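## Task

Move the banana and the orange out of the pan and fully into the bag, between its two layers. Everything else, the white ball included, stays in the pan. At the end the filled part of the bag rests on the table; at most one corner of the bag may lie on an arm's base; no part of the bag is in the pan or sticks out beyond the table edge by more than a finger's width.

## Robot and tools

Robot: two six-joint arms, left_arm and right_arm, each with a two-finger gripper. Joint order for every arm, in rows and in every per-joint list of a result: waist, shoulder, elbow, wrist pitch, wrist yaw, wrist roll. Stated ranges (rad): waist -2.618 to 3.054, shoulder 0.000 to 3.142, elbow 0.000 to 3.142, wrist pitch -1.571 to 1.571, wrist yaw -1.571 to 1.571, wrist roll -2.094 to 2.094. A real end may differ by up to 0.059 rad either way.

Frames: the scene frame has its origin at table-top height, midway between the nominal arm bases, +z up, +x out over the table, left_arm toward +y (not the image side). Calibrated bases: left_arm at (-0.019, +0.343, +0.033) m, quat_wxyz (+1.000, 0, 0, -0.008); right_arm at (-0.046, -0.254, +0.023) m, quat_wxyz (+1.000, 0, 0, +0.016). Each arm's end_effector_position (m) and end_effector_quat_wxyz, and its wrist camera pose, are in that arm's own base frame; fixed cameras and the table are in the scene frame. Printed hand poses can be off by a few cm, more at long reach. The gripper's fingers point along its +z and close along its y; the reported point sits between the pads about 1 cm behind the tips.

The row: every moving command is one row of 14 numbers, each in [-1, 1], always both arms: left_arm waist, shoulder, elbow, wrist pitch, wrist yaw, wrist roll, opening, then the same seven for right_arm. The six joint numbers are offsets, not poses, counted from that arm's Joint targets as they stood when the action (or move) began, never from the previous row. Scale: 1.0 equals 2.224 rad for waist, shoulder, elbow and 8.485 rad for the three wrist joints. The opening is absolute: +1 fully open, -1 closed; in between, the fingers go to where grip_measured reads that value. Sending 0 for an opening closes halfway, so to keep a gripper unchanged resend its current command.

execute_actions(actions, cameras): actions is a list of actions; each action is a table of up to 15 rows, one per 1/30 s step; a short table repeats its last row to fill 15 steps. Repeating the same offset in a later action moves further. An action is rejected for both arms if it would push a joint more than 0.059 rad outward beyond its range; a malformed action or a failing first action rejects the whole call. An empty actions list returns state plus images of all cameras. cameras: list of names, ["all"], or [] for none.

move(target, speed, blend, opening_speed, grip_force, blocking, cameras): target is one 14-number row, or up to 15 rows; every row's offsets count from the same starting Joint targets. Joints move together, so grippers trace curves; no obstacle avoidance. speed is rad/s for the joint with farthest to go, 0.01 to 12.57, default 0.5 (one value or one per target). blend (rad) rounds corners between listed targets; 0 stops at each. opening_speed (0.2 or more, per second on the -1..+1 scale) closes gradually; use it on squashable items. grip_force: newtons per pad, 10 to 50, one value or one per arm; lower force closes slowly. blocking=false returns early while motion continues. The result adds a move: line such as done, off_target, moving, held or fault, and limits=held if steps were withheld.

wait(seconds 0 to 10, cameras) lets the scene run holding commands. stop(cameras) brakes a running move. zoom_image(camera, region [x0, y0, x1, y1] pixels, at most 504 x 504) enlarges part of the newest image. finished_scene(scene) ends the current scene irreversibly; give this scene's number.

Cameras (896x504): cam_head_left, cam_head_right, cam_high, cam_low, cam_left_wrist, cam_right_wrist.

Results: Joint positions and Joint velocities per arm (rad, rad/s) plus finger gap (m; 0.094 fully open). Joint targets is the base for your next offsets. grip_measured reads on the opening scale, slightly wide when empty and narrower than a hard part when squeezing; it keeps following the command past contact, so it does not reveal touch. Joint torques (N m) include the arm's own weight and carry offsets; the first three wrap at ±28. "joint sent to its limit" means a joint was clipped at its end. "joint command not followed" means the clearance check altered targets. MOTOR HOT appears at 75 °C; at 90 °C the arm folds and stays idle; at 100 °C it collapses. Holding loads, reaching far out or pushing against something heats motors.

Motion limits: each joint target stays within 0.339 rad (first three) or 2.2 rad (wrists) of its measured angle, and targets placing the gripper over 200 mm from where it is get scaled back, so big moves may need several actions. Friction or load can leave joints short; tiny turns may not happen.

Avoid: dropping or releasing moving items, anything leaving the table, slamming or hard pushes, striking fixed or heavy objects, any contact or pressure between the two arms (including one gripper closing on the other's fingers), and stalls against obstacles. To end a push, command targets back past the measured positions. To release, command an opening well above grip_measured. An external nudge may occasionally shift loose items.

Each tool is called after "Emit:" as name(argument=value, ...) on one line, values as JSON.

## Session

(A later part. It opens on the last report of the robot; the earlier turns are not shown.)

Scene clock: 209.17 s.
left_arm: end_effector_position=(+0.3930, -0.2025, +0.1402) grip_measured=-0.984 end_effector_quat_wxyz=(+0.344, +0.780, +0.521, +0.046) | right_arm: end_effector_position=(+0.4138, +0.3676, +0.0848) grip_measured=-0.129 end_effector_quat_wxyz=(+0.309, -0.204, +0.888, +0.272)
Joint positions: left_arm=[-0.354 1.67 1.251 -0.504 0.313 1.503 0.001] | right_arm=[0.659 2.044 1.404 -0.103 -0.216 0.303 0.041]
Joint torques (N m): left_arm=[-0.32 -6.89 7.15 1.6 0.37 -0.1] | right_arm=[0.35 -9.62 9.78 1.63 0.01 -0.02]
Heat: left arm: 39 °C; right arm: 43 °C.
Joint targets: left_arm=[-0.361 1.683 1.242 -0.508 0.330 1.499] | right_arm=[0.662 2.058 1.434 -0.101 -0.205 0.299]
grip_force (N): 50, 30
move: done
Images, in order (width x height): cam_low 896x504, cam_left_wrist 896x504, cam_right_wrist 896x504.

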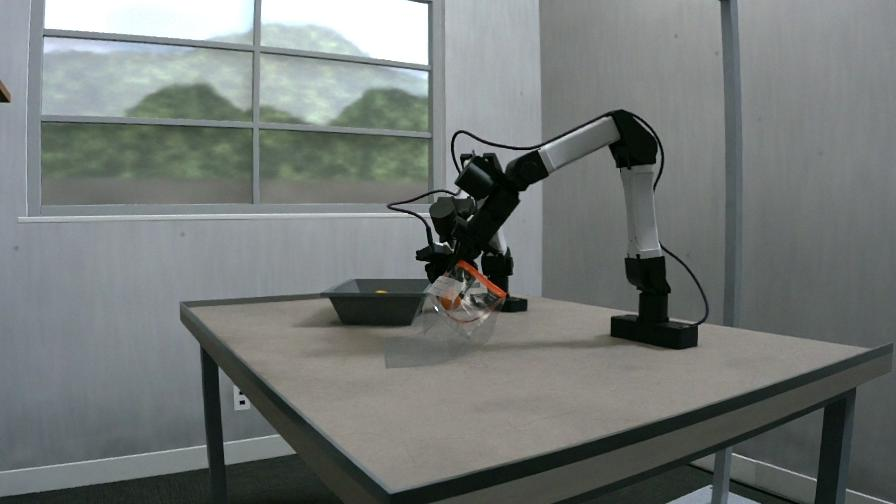

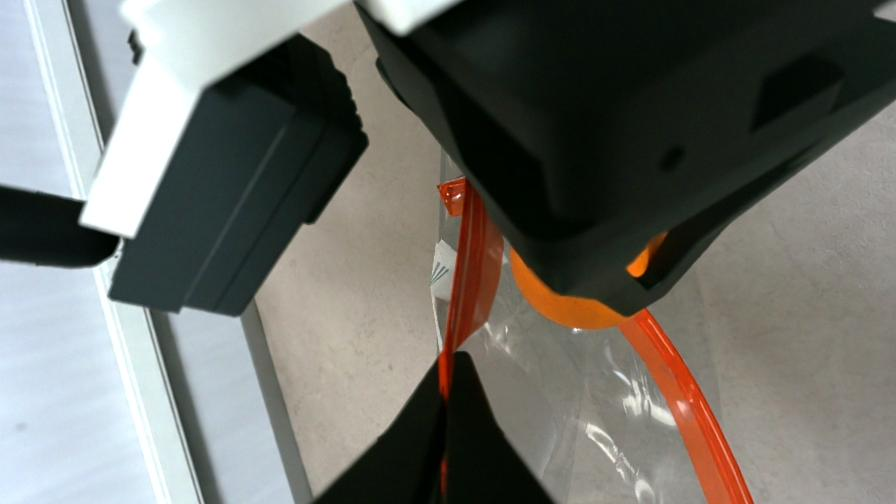

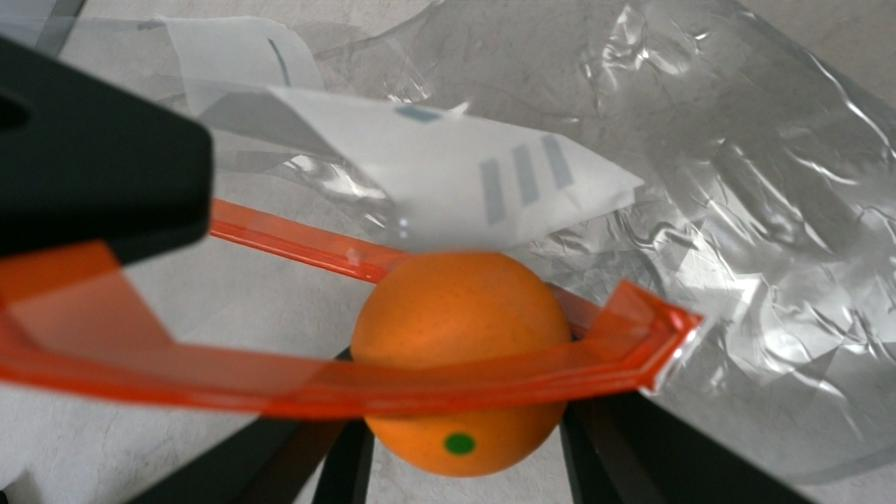

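Emit:
move(target=[[0,0,0,0,0,0,-1,-0.0054,-0.1025,-0.1412,0.0461,-0.0119,0,-0.13],[0,0,0,0,0,0,-1,-0.0121,-0.188,-0.1951,0.0378,-0.0119,0,-0.13],[0,0,0,0,0,0,-1,-0.0063,-0.2644,-0.2536,0.0272,-0.0119,0,-0.13],[-0.0121,-0.0105,-0.1418,0.0343,0,0,-1,-0.0063,-0.2644,-0.2536,0.0272,-0.0119,0,-0.13]], speed=0.2, blend=[0.04,0.04,0,0], cameras=["cam_high","cam_low","cam_left_wrist","cam_right_wrist"])

Emit:
zoom_image(camera="cam_low", region=[360, 200, 580, 380])

Scene clock: 217.10 s.
left_arm: end_effector_position=(+0.3563, -0.2007, +0.0601) grip_measured=-0.984 end_effector_quat_wxyz=(+0.331, +0.789, +0.516, +0.031) | right_arm: end_effector_position=(+0.3260, +0.3082, +0.1648) grip_measured=-0.129 end_effector_quat_wxyz=(+0.389, -0.218, +0.827, +0.342)
Joint positions: left_arm=[-0.381 1.67 0.935 -0.226 0.315 1.503 0.001] | right_arm=[0.644 1.502 0.873 0.124 -0.296 0.303 0.041]
Joint torques (N m): left_arm=[-0.31 -8.1 6.45 1.71 0.35 -0.11] | right_arm=[0.42 -9.26 6.84 1.88 -0.19 -0.03]
Heat: left arm: 38 °C; right arm: 44 °C.
Joint targets: left_arm=[-0.387 1.660 0.926 -0.217 0.330 1.499] | right_arm=[0.648 1.470 0.870 0.130 -0.306 0.299]
grip_force (N): 50, 30
move: done
Images, in order (width x height): cam_high 896x504, cam_low 896x504, cam_left_wrist 896x504, cam_right_wrist 896x504.

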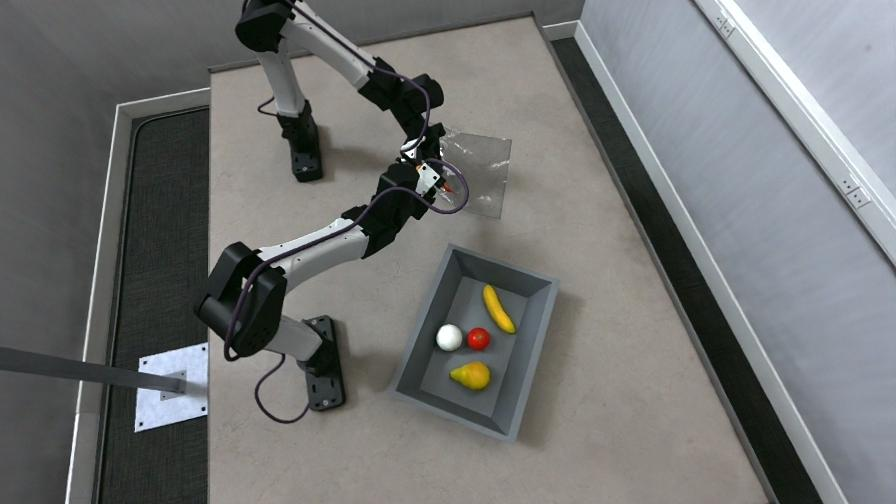

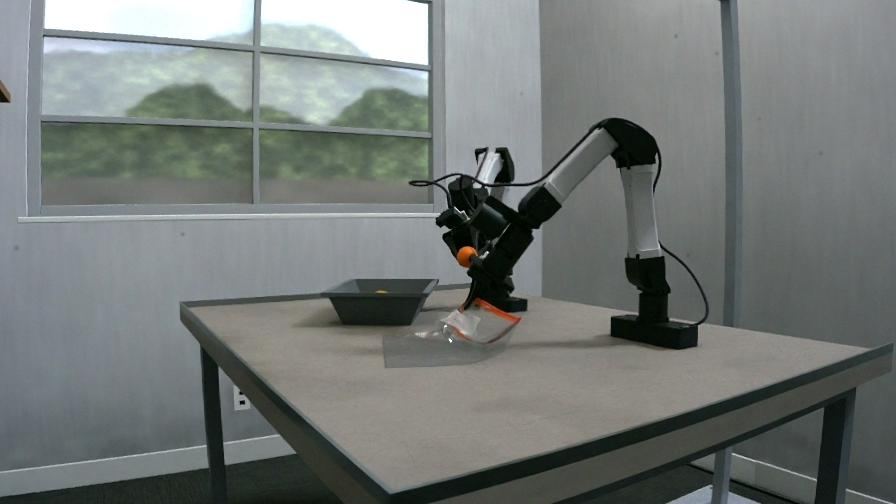

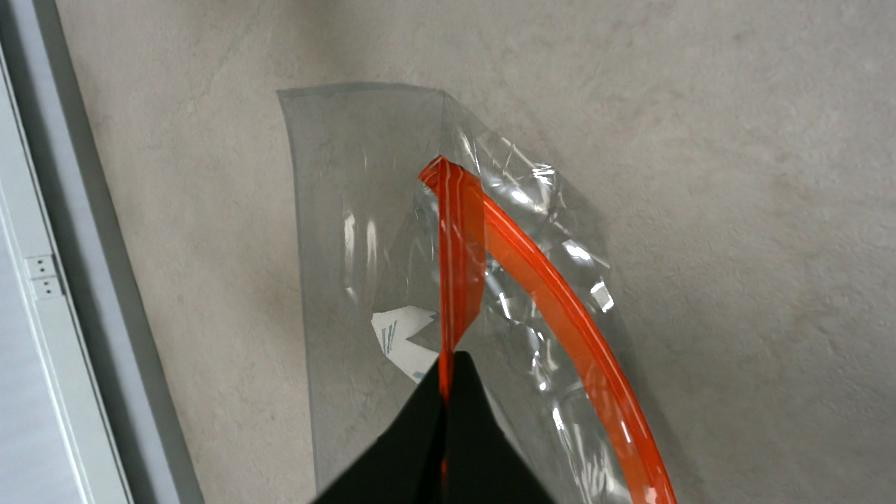

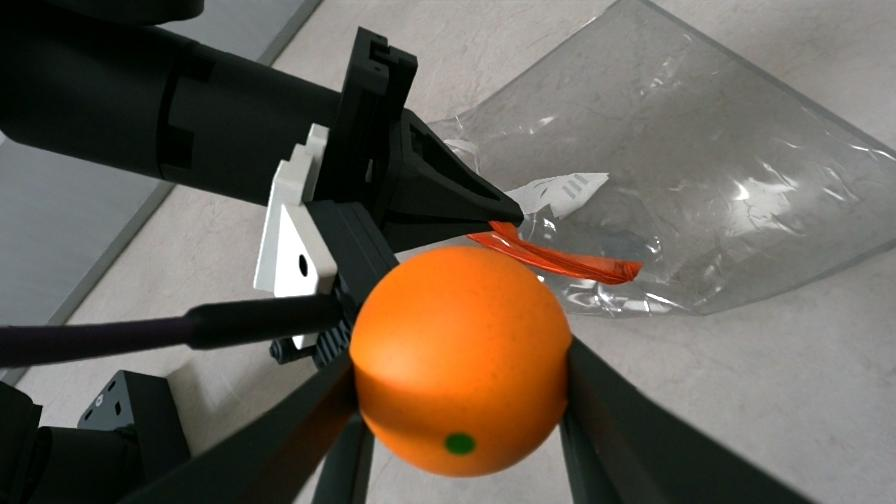

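Scaled by 2.291 from the camera's 896x504 image, which has a finer 1280x720 frame.

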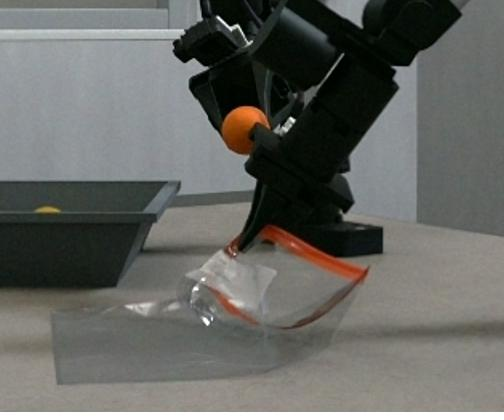

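Emit:
move(target=[0,0,0,0,0,0,-1,-0.0112,0.1205,-0.1439,0.0763,0,0,-0.13], speed=0.3, cameras=["cam_high","cam_right_wrist"])

Emit:
zoom_image(camera="cam_high", region=[360, 80, 540, 260])

Scene clock: 220.50 s.
left_arm: end_effector_position=(+0.3563, -0.2007, +0.0601) grip_measured=-0.984 end_effector_quat_wxyz=(+0.331, +0.789, +0.516, +0.031) | right_arm: end_effector_position=(+0.3174, +0.2945, +0.0720) grip_measured=-0.129 end_effector_quat_wxyz=(+0.423, -0.214, +0.807, +0.352)
Joint positions: left_arm=[-0.381 1.67 0.935 -0.225 0.315 1.503 0.001] | right_arm=[0.63 1.729 0.551 0.754 -0.296 0.303 0.041]
Joint torques (N m): left_arm=[-0.27 -8.09 6.42 1.66 0.37 -0.11] | right_arm=[-0.69 -5.83 5.16 2.08 -0.18 -0.03]
Heat: left arm: 38 °C; right arm: 43 °C.
Joint targets: left_arm=[-0.387 1.660 0.926 -0.217 0.330 1.499] | right_arm=[0.623 1.738 0.550 0.778 -0.306 0.299]
grip_force (N): 50, 30
move: done
Images, in order (width x height): cam_high 896x504, cam_right_wrist 896x504.

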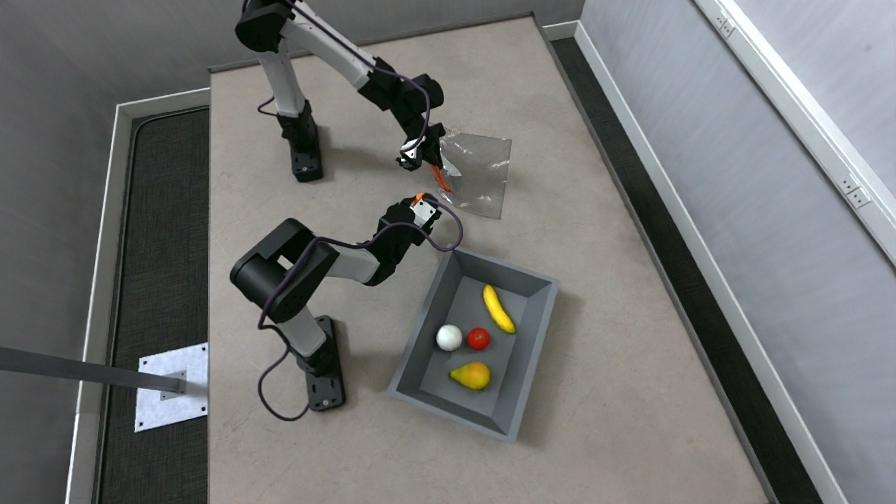

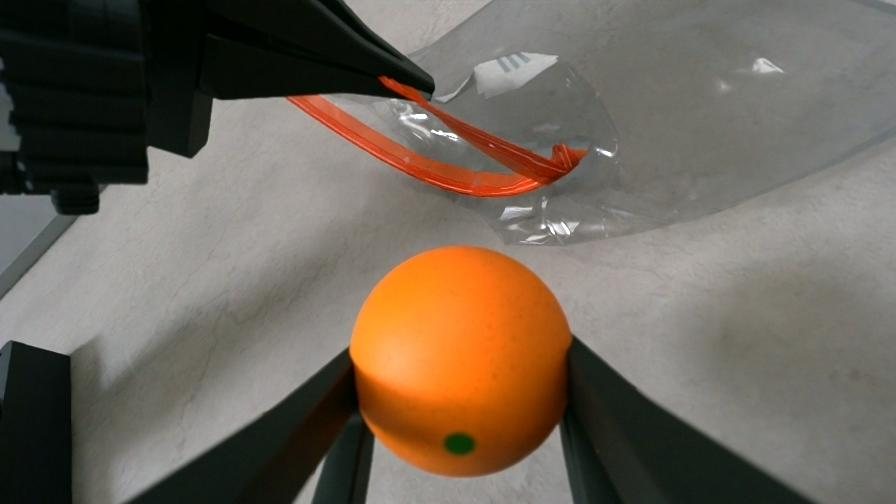

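Scaled by 2.800 from the camera's 896x504 image, which has a finer 1280x720 frame.

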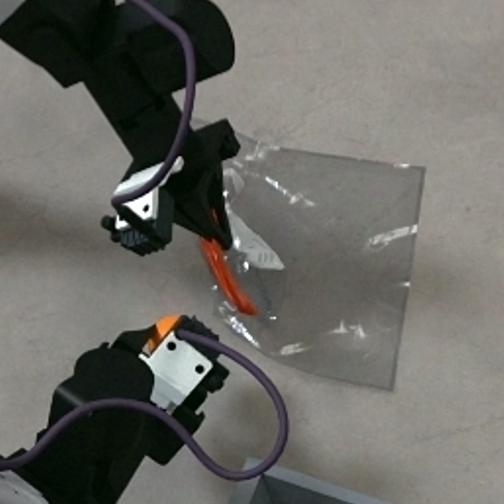

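Emit:
move(target=[[0,0,0,0,0,0,-1,-0.0043,-0.1385,0.2248,-0.0935,0,0.059,-0.13],[0.0117,0.0018,0.2221,-0.0575,0,0,-1,-0.0043,-0.1385,0.2248,-0.0935,0,0.059,-0.13]], speed=[0.4,0.25], cameras=["cam_high","cam_low","cam_left_wrist","cam_right_wrist"])

Emit:
zoom_image(camera="cam_low", region=[360, 200, 580, 380])

Scene clock: 230.87 s.
left_arm: end_effector_position=(+0.3866, -0.2067, +0.1718) grip_measured=-0.984 end_effector_quat_wxyz=(+0.330, +0.786, +0.522, +0.033) | right_arm: end_effector_position=(+0.3385, +0.3058, +0.2212) grip_measured=-0.129 end_effector_quat_wxyz=(+0.316, -0.006, +0.843, +0.435)
Joint positions: left_arm=[-0.368 1.67 1.399 -0.691 0.315 1.503 0.001] | right_arm=[0.623 1.457 1.023 -0.022 -0.297 0.793 0.041]
Joint torques (N m): left_arm=[0.69 -8.44 10.11 1.45 0.35 -0.11] | right_arm=[-0.9 -8.7 10.04 1.91 -0.17 0.07]
Heat: left arm: 37 °C; right arm: 42 °C.
Joint targets: left_arm=[-0.361 1.664 1.420 -0.705 0.330 1.499] | right_arm=[0.614 1.430 1.049 -0.016 -0.306 0.800]
grip_force (N): 50, 30
move: done
Images, in order (width x height): cam_high 896x504, cam_low 896x504, cam_left_wrist 896x504, cam_right_wrist 896x504.

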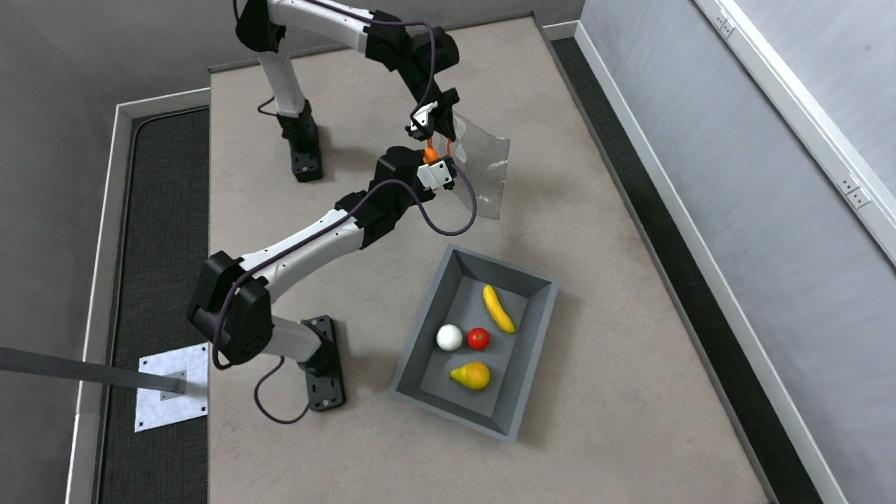

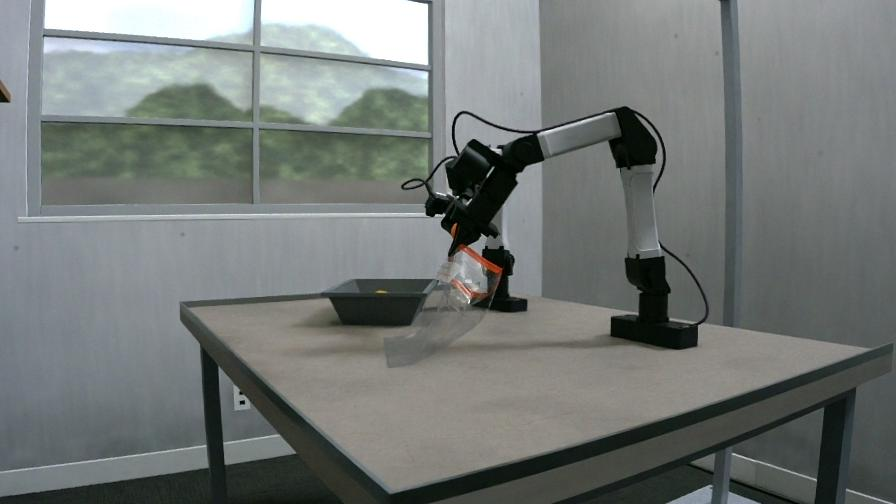

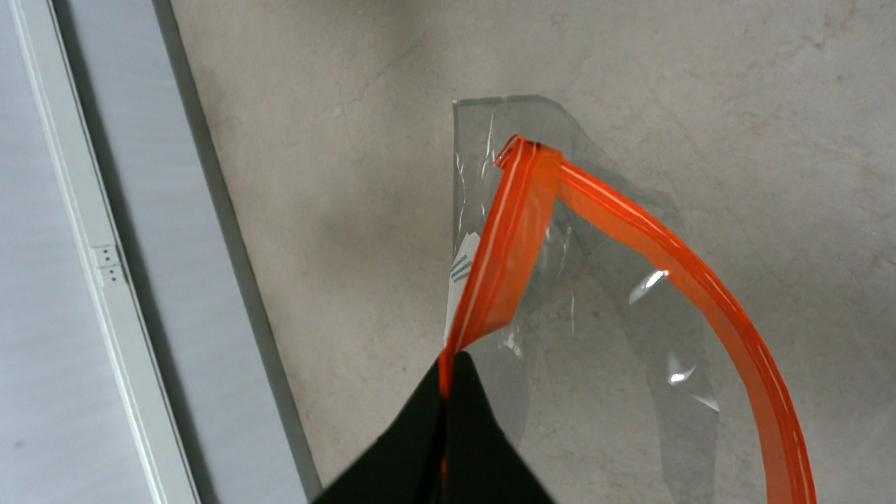

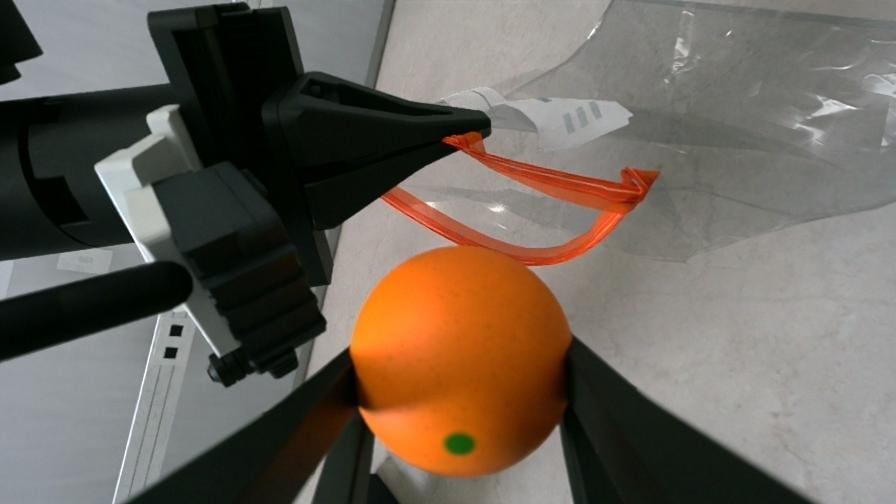

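Scaled by 2.291 from the camera's 896x504 image, which has a finer 1280x720 frame.

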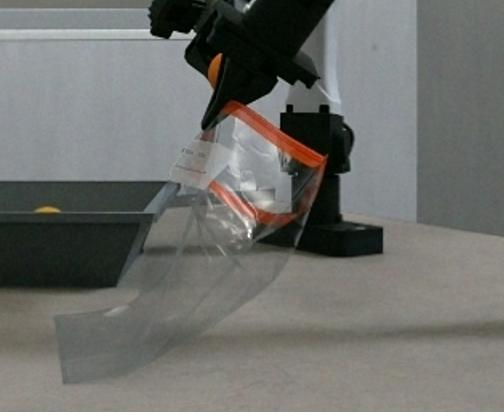

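Emit:
move(target=[0,0,0,0,0,0,-1,-0.0306,0.0922,-0.0243,0.0252,-0.0176,-0.0707,-0.13], speed=0.25, cameras=["cam_left_wrist","cam_right_wrist"])

Scene clock: 236.60 s.
left_arm: end_effector_position=(+0.3866, -0.2067, +0.1718) grip_measured=-0.984 end_effector_quat_wxyz=(+0.330, +0.786, +0.522, +0.033) | right_arm: end_effector_position=(+0.3656, +0.3135, +0.1808) grip_measured=-0.129 end_effector_quat_wxyz=(+0.411, -0.257, +0.795, +0.366)
Joint positions: left_arm=[-0.368 1.67 1.399 -0.692 0.315 1.503 0.001] | right_arm=[0.553 1.625 0.998 0.175 -0.444 0.209 0.041]
Joint torques (N m): left_arm=[0.7 -8.43 10.13 1.41 0.36 -0.11] | right_arm=[-0.69 -6.63 6.97 2.05 -0.22 -0.1]
Heat: left arm: 37 °C; right arm: 42 °C.
Joint targets: left_arm=[-0.361 1.664 1.420 -0.705 0.330 1.499] | right_arm=[0.545 1.635 0.996 0.198 -0.455 0.200]
grip_force (N): 50, 30
move: done
Images, in order (width x height): cam_left_wrist 896x504, cam_right_wrist 896x504.

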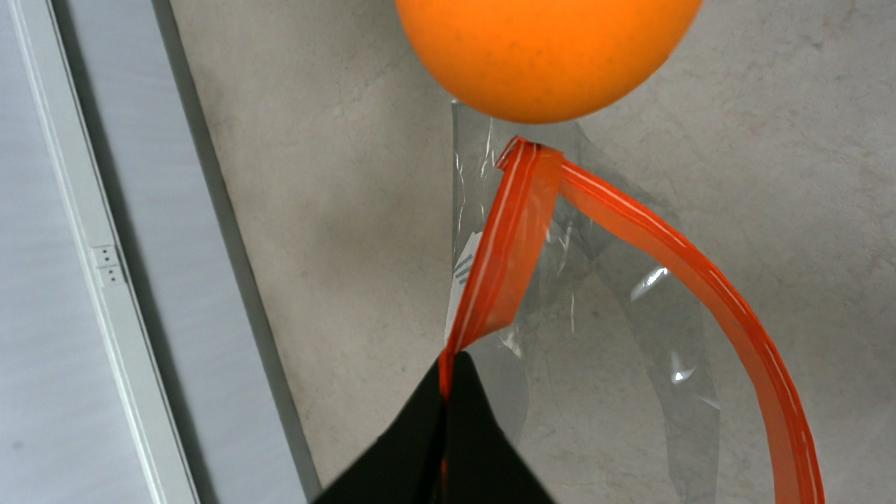

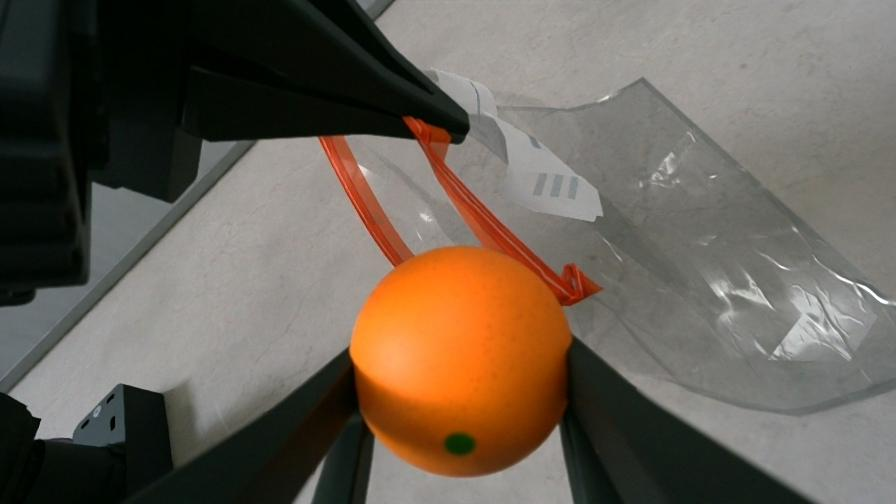

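Emit:
move(target=[0,0,0,0,0,0,-1,0.0216,0.0958,0.0805,0.0083,0,0,-0.13], speed=0.12, cameras=["cam_low","cam_left_wrist","cam_right_wrist"])

Emit:
zoom_image(camera="cam_low", region=[390, 230, 550, 370])

Scene clock: 239.03 s.
left_arm: end_effector_position=(+0.3865, -0.2067, +0.1717) grip_measured=-0.984 end_effector_quat_wxyz=(+0.329, +0.786, +0.522, +0.033) | right_arm: end_effector_position=(+0.3954, +0.3526, +0.1579) grip_measured=-0.129 end_effector_quat_wxyz=(+0.407, -0.271, +0.789, +0.373)
Joint positions: left_arm=[-0.368 1.67 1.399 -0.692 0.315 1.503 0.001] | right_arm=[0.586 1.837 1.144 0.245 -0.445 0.208 0.041]
Joint torques (N m): left_arm=[0.75 -8.44 10.1 1.42 0.35 -0.11] | right_arm=[0.7 -8.16 9.95 2.01 -0.22 -0.07]
Heat: left arm: 37 °C; right arm: 42 °C.
Joint targets: left_arm=[-0.361 1.664 1.420 -0.705 0.330 1.499] | right_arm=[0.593 1.848 1.175 0.269 -0.455 0.200]
grip_force (N): 50, 30
move: done
Images, in order (width x height): cam_low 896x504, cam_left_wrist 896x504, cam_right_wrist 896x504.

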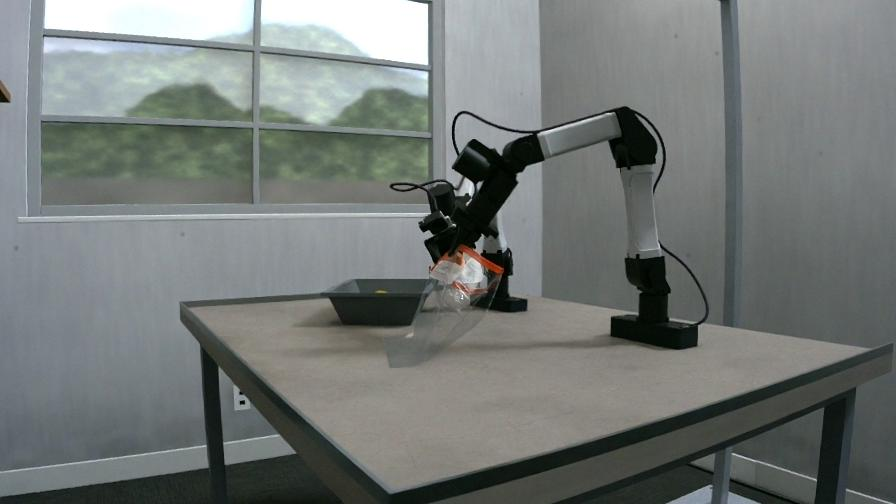

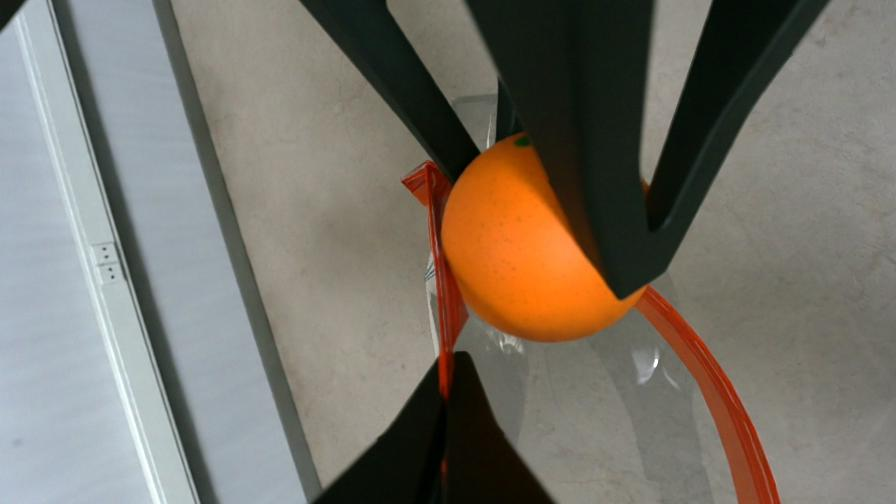

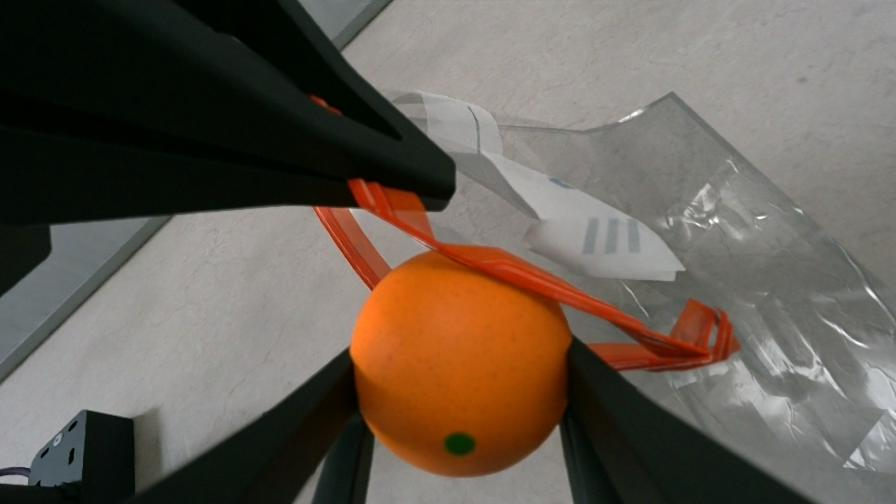

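Scaled by 3.150 from the camera's 896x504 image, which has a finer 1280x720 frame.

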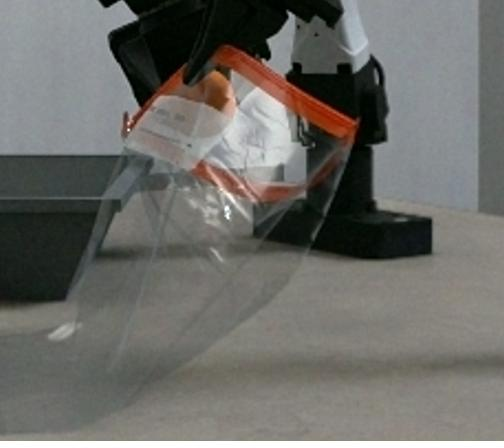

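Emit:
move(target=[0,0,0,0,0,0,-1,0.0045,0.0396,0.0135,0.0066,0,0,-0.13], speed=0.12, cameras=["cam_low","cam_left_wrist","cam_right_wrist"])

Emit:
zoom_image(camera="cam_low", region=[390, 230, 550, 370])

Scene clock: 241.53 s.
left_arm: end_effector_position=(+0.3865, -0.2067, +0.1717) grip_measured=-0.984 end_effector_quat_wxyz=(+0.329, +0.786, +0.522, +0.033) | right_arm: end_effector_position=(+0.4045, +0.3652, +0.1377) grip_measured=-0.129 end_effector_quat_wxyz=(+0.404, -0.274, +0.788, +0.375)
Joint positions: left_arm=[-0.368 1.67 1.399 -0.692 0.315 1.503 0.001] | right_arm=[0.596 1.925 1.174 0.301 -0.445 0.208 0.041]
Joint torques (N m): left_arm=[0.69 -8.46 10.15 1.41 0.35 -0.11] | right_arm=[0.72 -8.77 9.72 2.03 -0.22 -0.08]
Heat: left arm: 37 °C; right arm: 42 °C.
Joint targets: left_arm=[-0.361 1.664 1.420 -0.705 0.330 1.499] | right_arm=[0.603 1.936 1.205 0.324 -0.455 0.200]
grip_force (N): 50, 30
move: done
Images, in order (width x height): cam_low 896x504, cam_left_wrist 896x504, cam_right_wrist 896x504.

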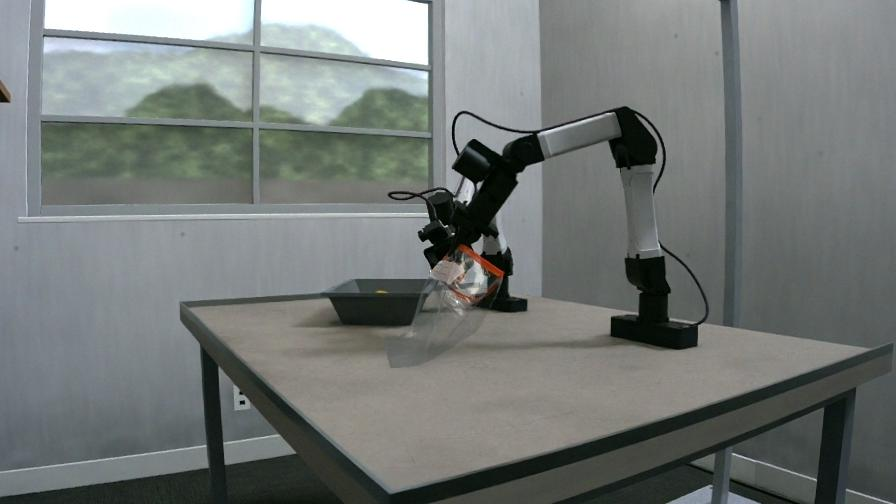

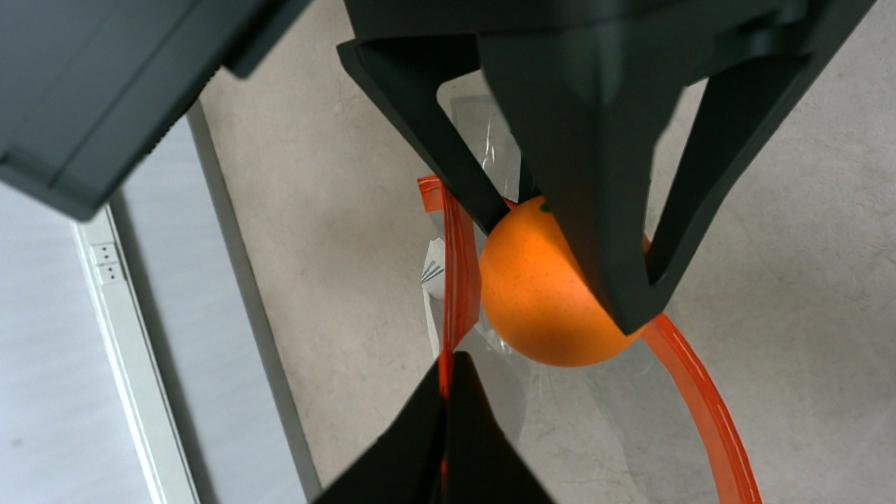

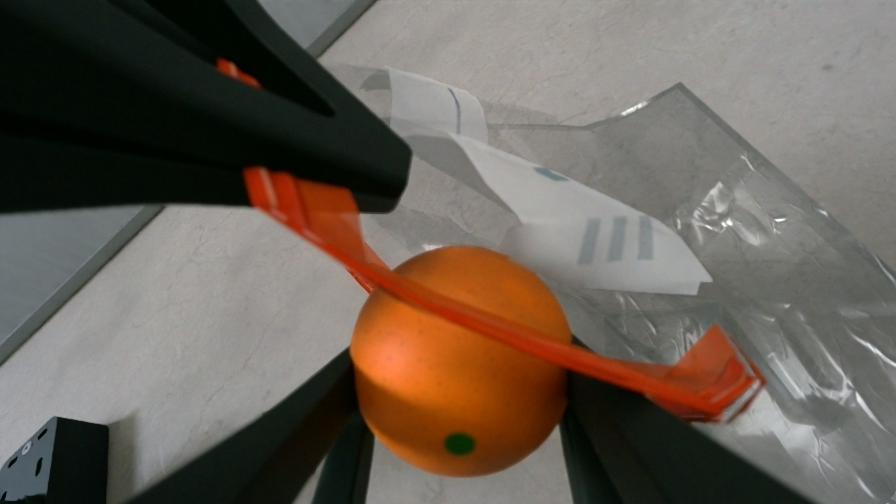

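Scaled by 3.150 from the camera's 896x504 image, which has a finer 1280x720 frame.

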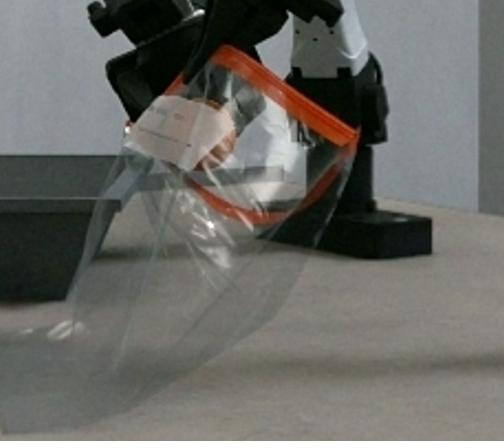

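Emit:
move(target=[0,0,0,0,0,0,-1,0.0027,0.0522,0.1007,-0.0217,0.0059,0,-0.13], speed=0.15, cameras=["cam_low","cam_left_wrist","cam_right_wrist"])

Emit:
zoom_image(camera="cam_low", region=[390, 230, 550, 370])

Scene clock: 244.27 s.
left_arm: end_effector_position=(+0.3868, -0.2061, +0.1717) grip_measured=-0.984 end_effector_quat_wxyz=(+0.329, +0.786, +0.522, +0.033) | right_arm: end_effector_position=(+0.4338, +0.3842, +0.1374) grip_measured=-0.129 end_effector_quat_wxyz=(+0.386, -0.268, +0.806, +0.359)
Joint positions: left_arm=[-0.366 1.67 1.399 -0.692 0.315 1.503 0.001] | right_arm=[0.603 2.039 1.398 0.134 -0.416 0.208 0.041]
Joint torques (N m): left_arm=[0.62 -8.43 10.11 1.41 0.36 -0.11] | right_arm=[0.65 -9.74 10.04 1.84 -0.06 -0.07]
Heat: left arm: 37 °C; right arm: 42 °C.
Joint targets: left_arm=[-0.361 1.664 1.420 -0.705 0.330 1.499] | right_arm=[0.610 2.053 1.428 0.141 -0.405 0.200]
grip_force (N): 50, 30
move: done
Images, in order (width x height): cam_low 896x504, cam_left_wrist 896x504, cam_right_wrist 896x504.

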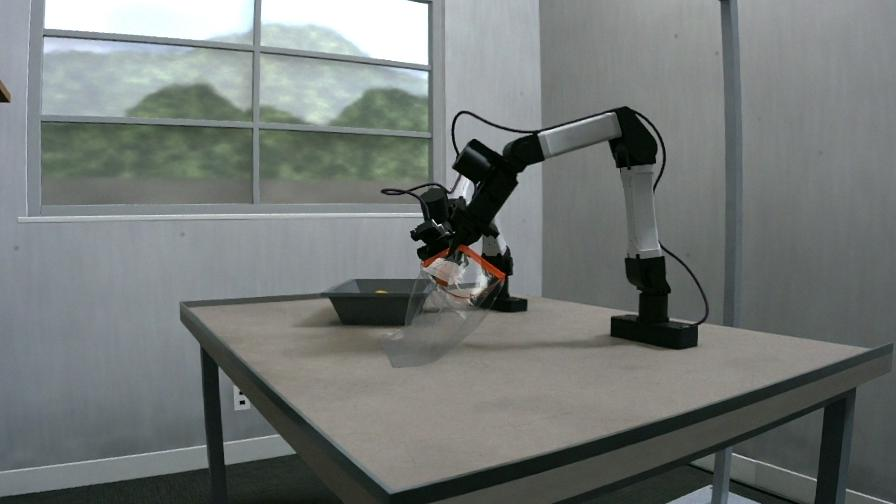

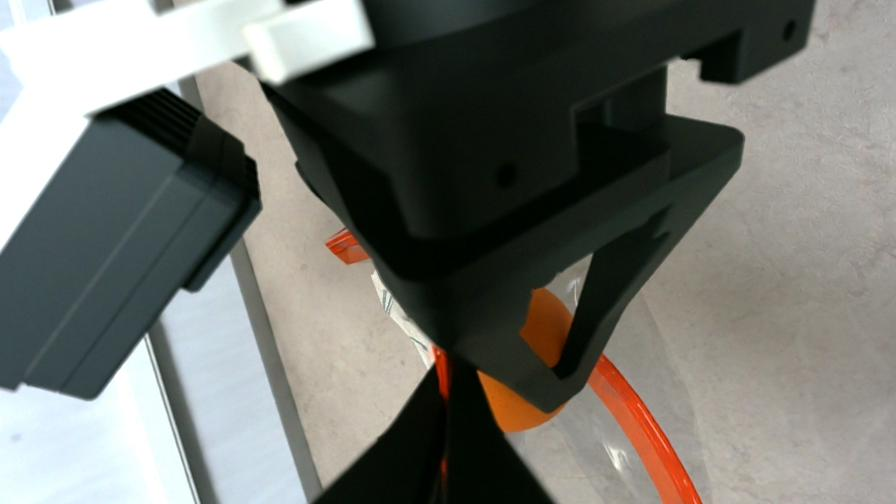

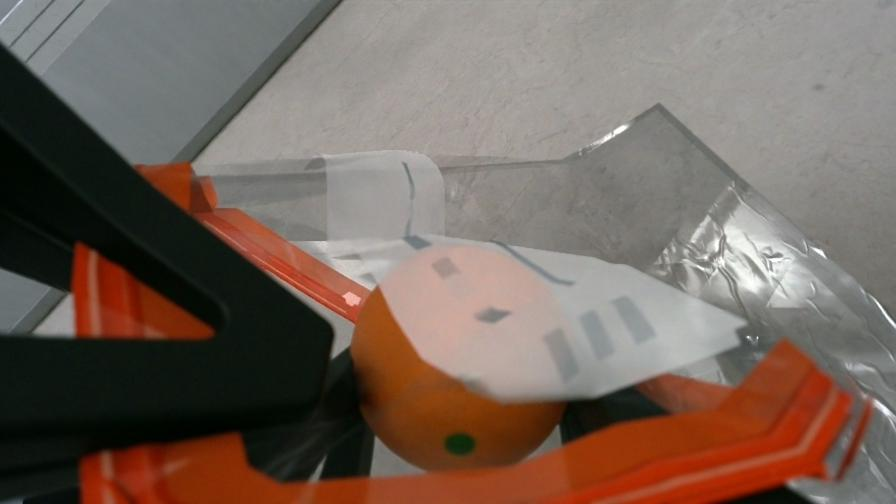

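Scaled by 3.150 from the camera's 896x504 image, which has a finer 1280x720 frame.

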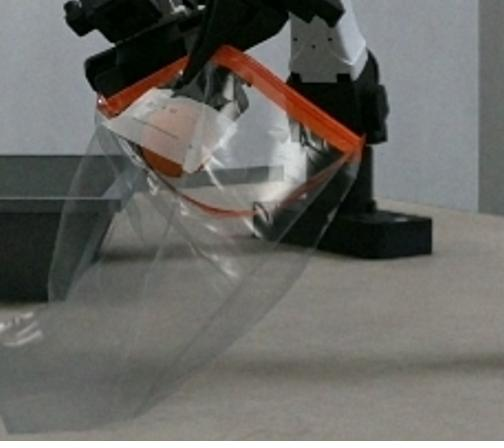

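Emit:
move(target=[0,0,0,0,0,0,-1,0.0027,0.0535,0.0886,-0.0145,0.0059,0,-0.13], speed=0.15, cameras=["cam_low","cam_left_wrist","cam_right_wrist"])

Emit:
zoom_image(camera="cam_low", region=[390, 230, 550, 370])

Scene clock: 246.37 s.
left_arm: end_effector_position=(+0.3973, -0.1986, +0.1763) grip_measured=-0.984 end_effector_quat_wxyz=(+0.335, +0.779, +0.528, +0.053) | right_arm: end_effector_position=(+0.4543, +0.3971, +0.1187) grip_measured=-0.129 end_effector_quat_wxyz=(+0.358, -0.265, +0.830, +0.335)
Joint positions: left_arm=[-0.351 1.67 1.405 -0.669 0.291 1.503 0.001] | right_arm=[0.611 2.159 1.584 -0.019 -0.381 0.197 0.041]
Joint torques (N m): left_arm=[-0.66 -8.47 9.54 1.23 0.57 -0.1] | right_arm=[0.5 -10.84 11.14 2.1 0.11 0.06]
Heat: left arm: 37 °C; right arm: 42 °C.
Joint targets: left_arm=[-0.361 1.664 1.420 -0.705 0.330 1.499] | right_arm=[0.616 2.171 1.625 0.017 -0.355 0.200]
grip_force (N): 50, 30
move: off_target (left_arm, right_arm); left_arm: the wrist yaw is farthest, 0.039 rad from its target; right_arm: the elbow is farthest, 0.041 rad from its target
Images, in order (width x height): cam_low 896x504, cam_left_wrist 896x504, cam_right_wrist 896x504.

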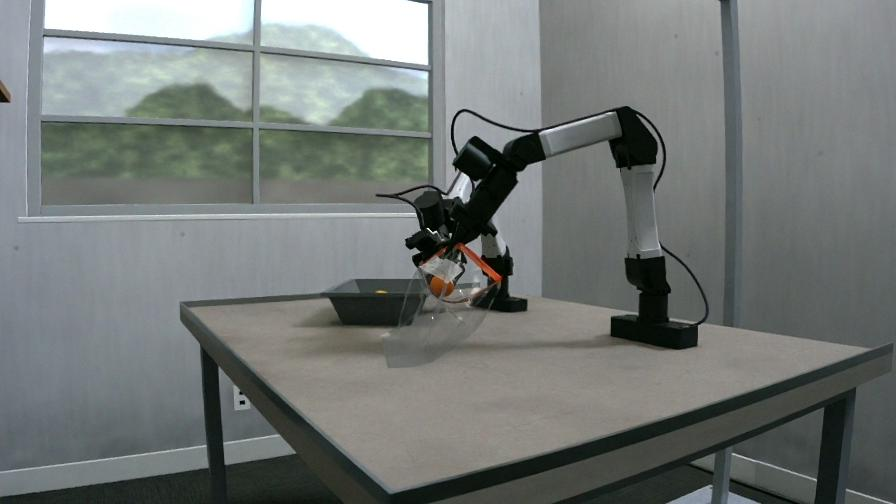

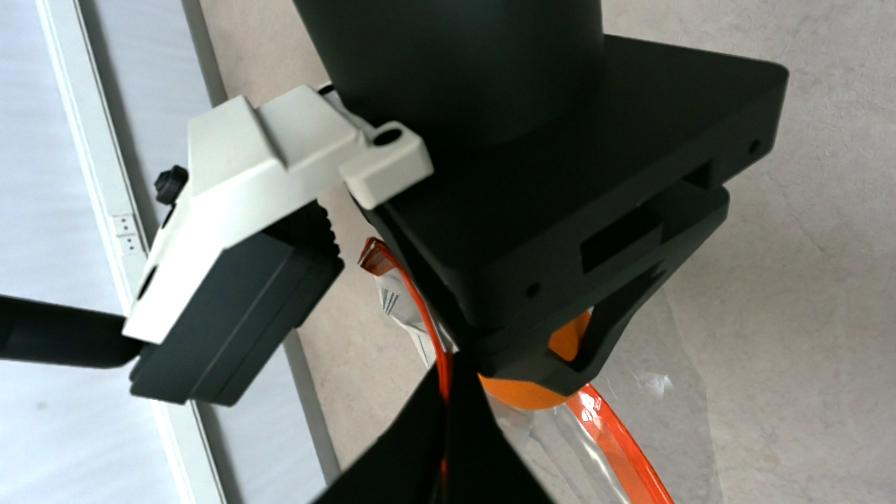

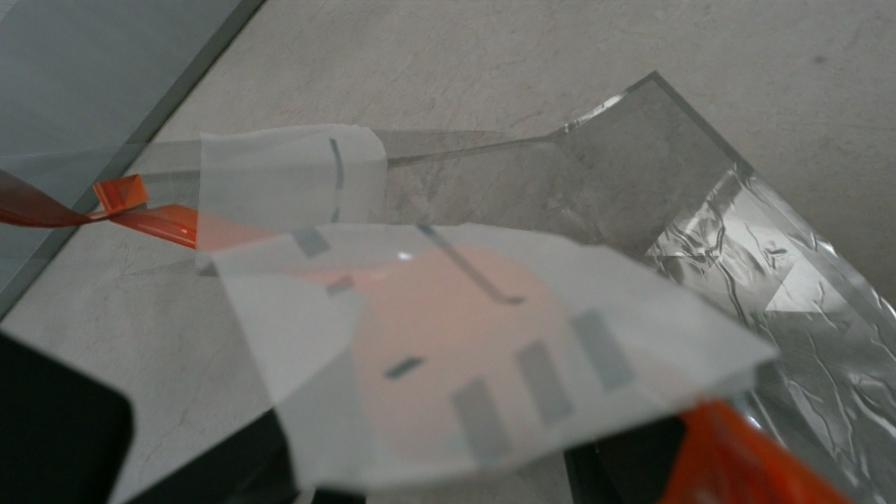

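Scaled by 3.150 from the camera's 896x504 image, which has a finer 1280x720 frame.

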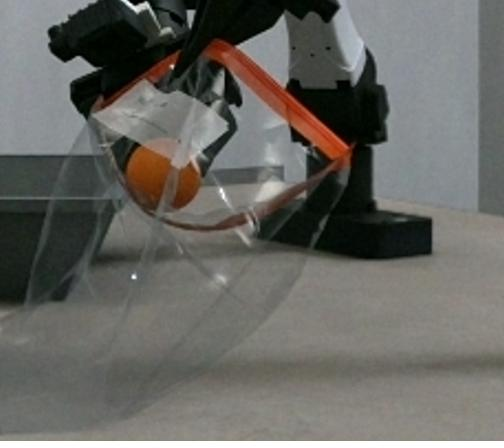

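Emit:
move(target=[[0,0,0,0,0,0,-1,-0.0027,-0.0679,-0.1012,0.0146,-0.0059,0,-0.13],[0,0,0,0,0,0,-1,-0.0058,-0.1196,-0.2046,0.0345,-0.0118,0,-0.13],[0,0,0,0,0,0,-1,-0.0315,-0.2567,-0.2855,0.0204,-0.0118,0,-0.13],[0,0,0,0,0,0,-1,-0.1421,-0.3242,-0.2585,-0.0138,0.0065,0,-0.13]], speed=[0.2,0.2,0.25,0.5], blend=0.04, cameras=["cam_low","cam_left_wrist"])

Scene clock: 253.60 s.
left_arm: end_effector_position=(+0.3904, -0.2018, +0.1740) grip_measured=-0.984 end_effector_quat_wxyz=(+0.331, +0.782, +0.526, +0.037) | right_arm: end_effector_position=(+0.4093, +0.1829, +0.1954) grip_measured=-0.129 end_effector_quat_wxyz=(+0.430, -0.120, +0.859, +0.249)
Joint positions: left_arm=[-0.355 1.67 1.405 -0.692 0.314 1.503 0.001] | right_arm=[0.302 1.478 1.023 -0.105 -0.309 0.197 0.041]
Joint torques (N m): left_arm=[-0.36 -8.44 9.51 1.44 0.36 -0.11] | right_arm=[-0.23 -8.87 9.99 1.8 0.01 0.06]
Heat: left arm: 37 °C; right arm: 44 °C.
Joint targets: left_arm=[-0.362 1.664 1.420 -0.705 0.330 1.499] | right_arm=[0.299 1.450 1.051 -0.100 -0.300 0.200]
grip_force (N): 50, 30
move: done
Images, in order (width x height): cam_low 896x504, cam_left_wrist 896x504.

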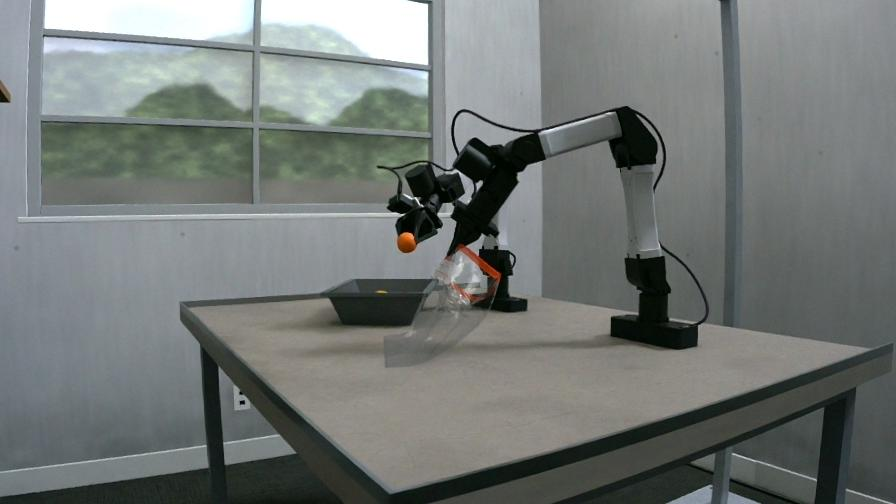

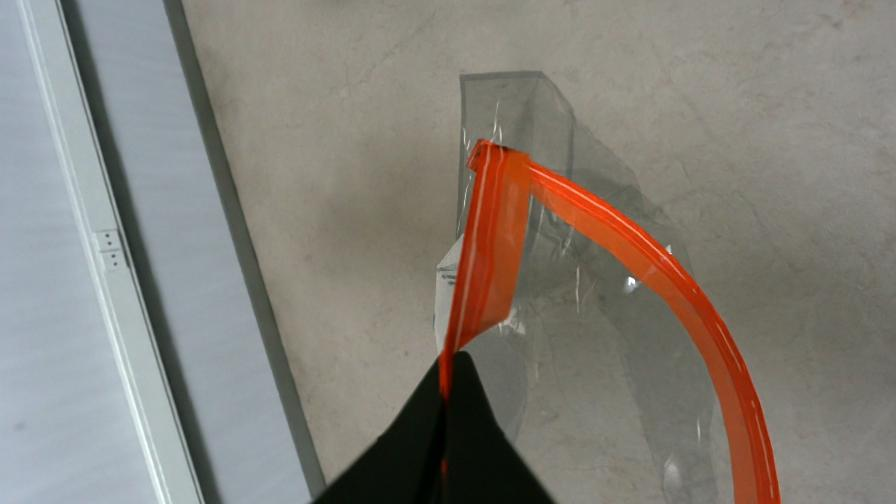

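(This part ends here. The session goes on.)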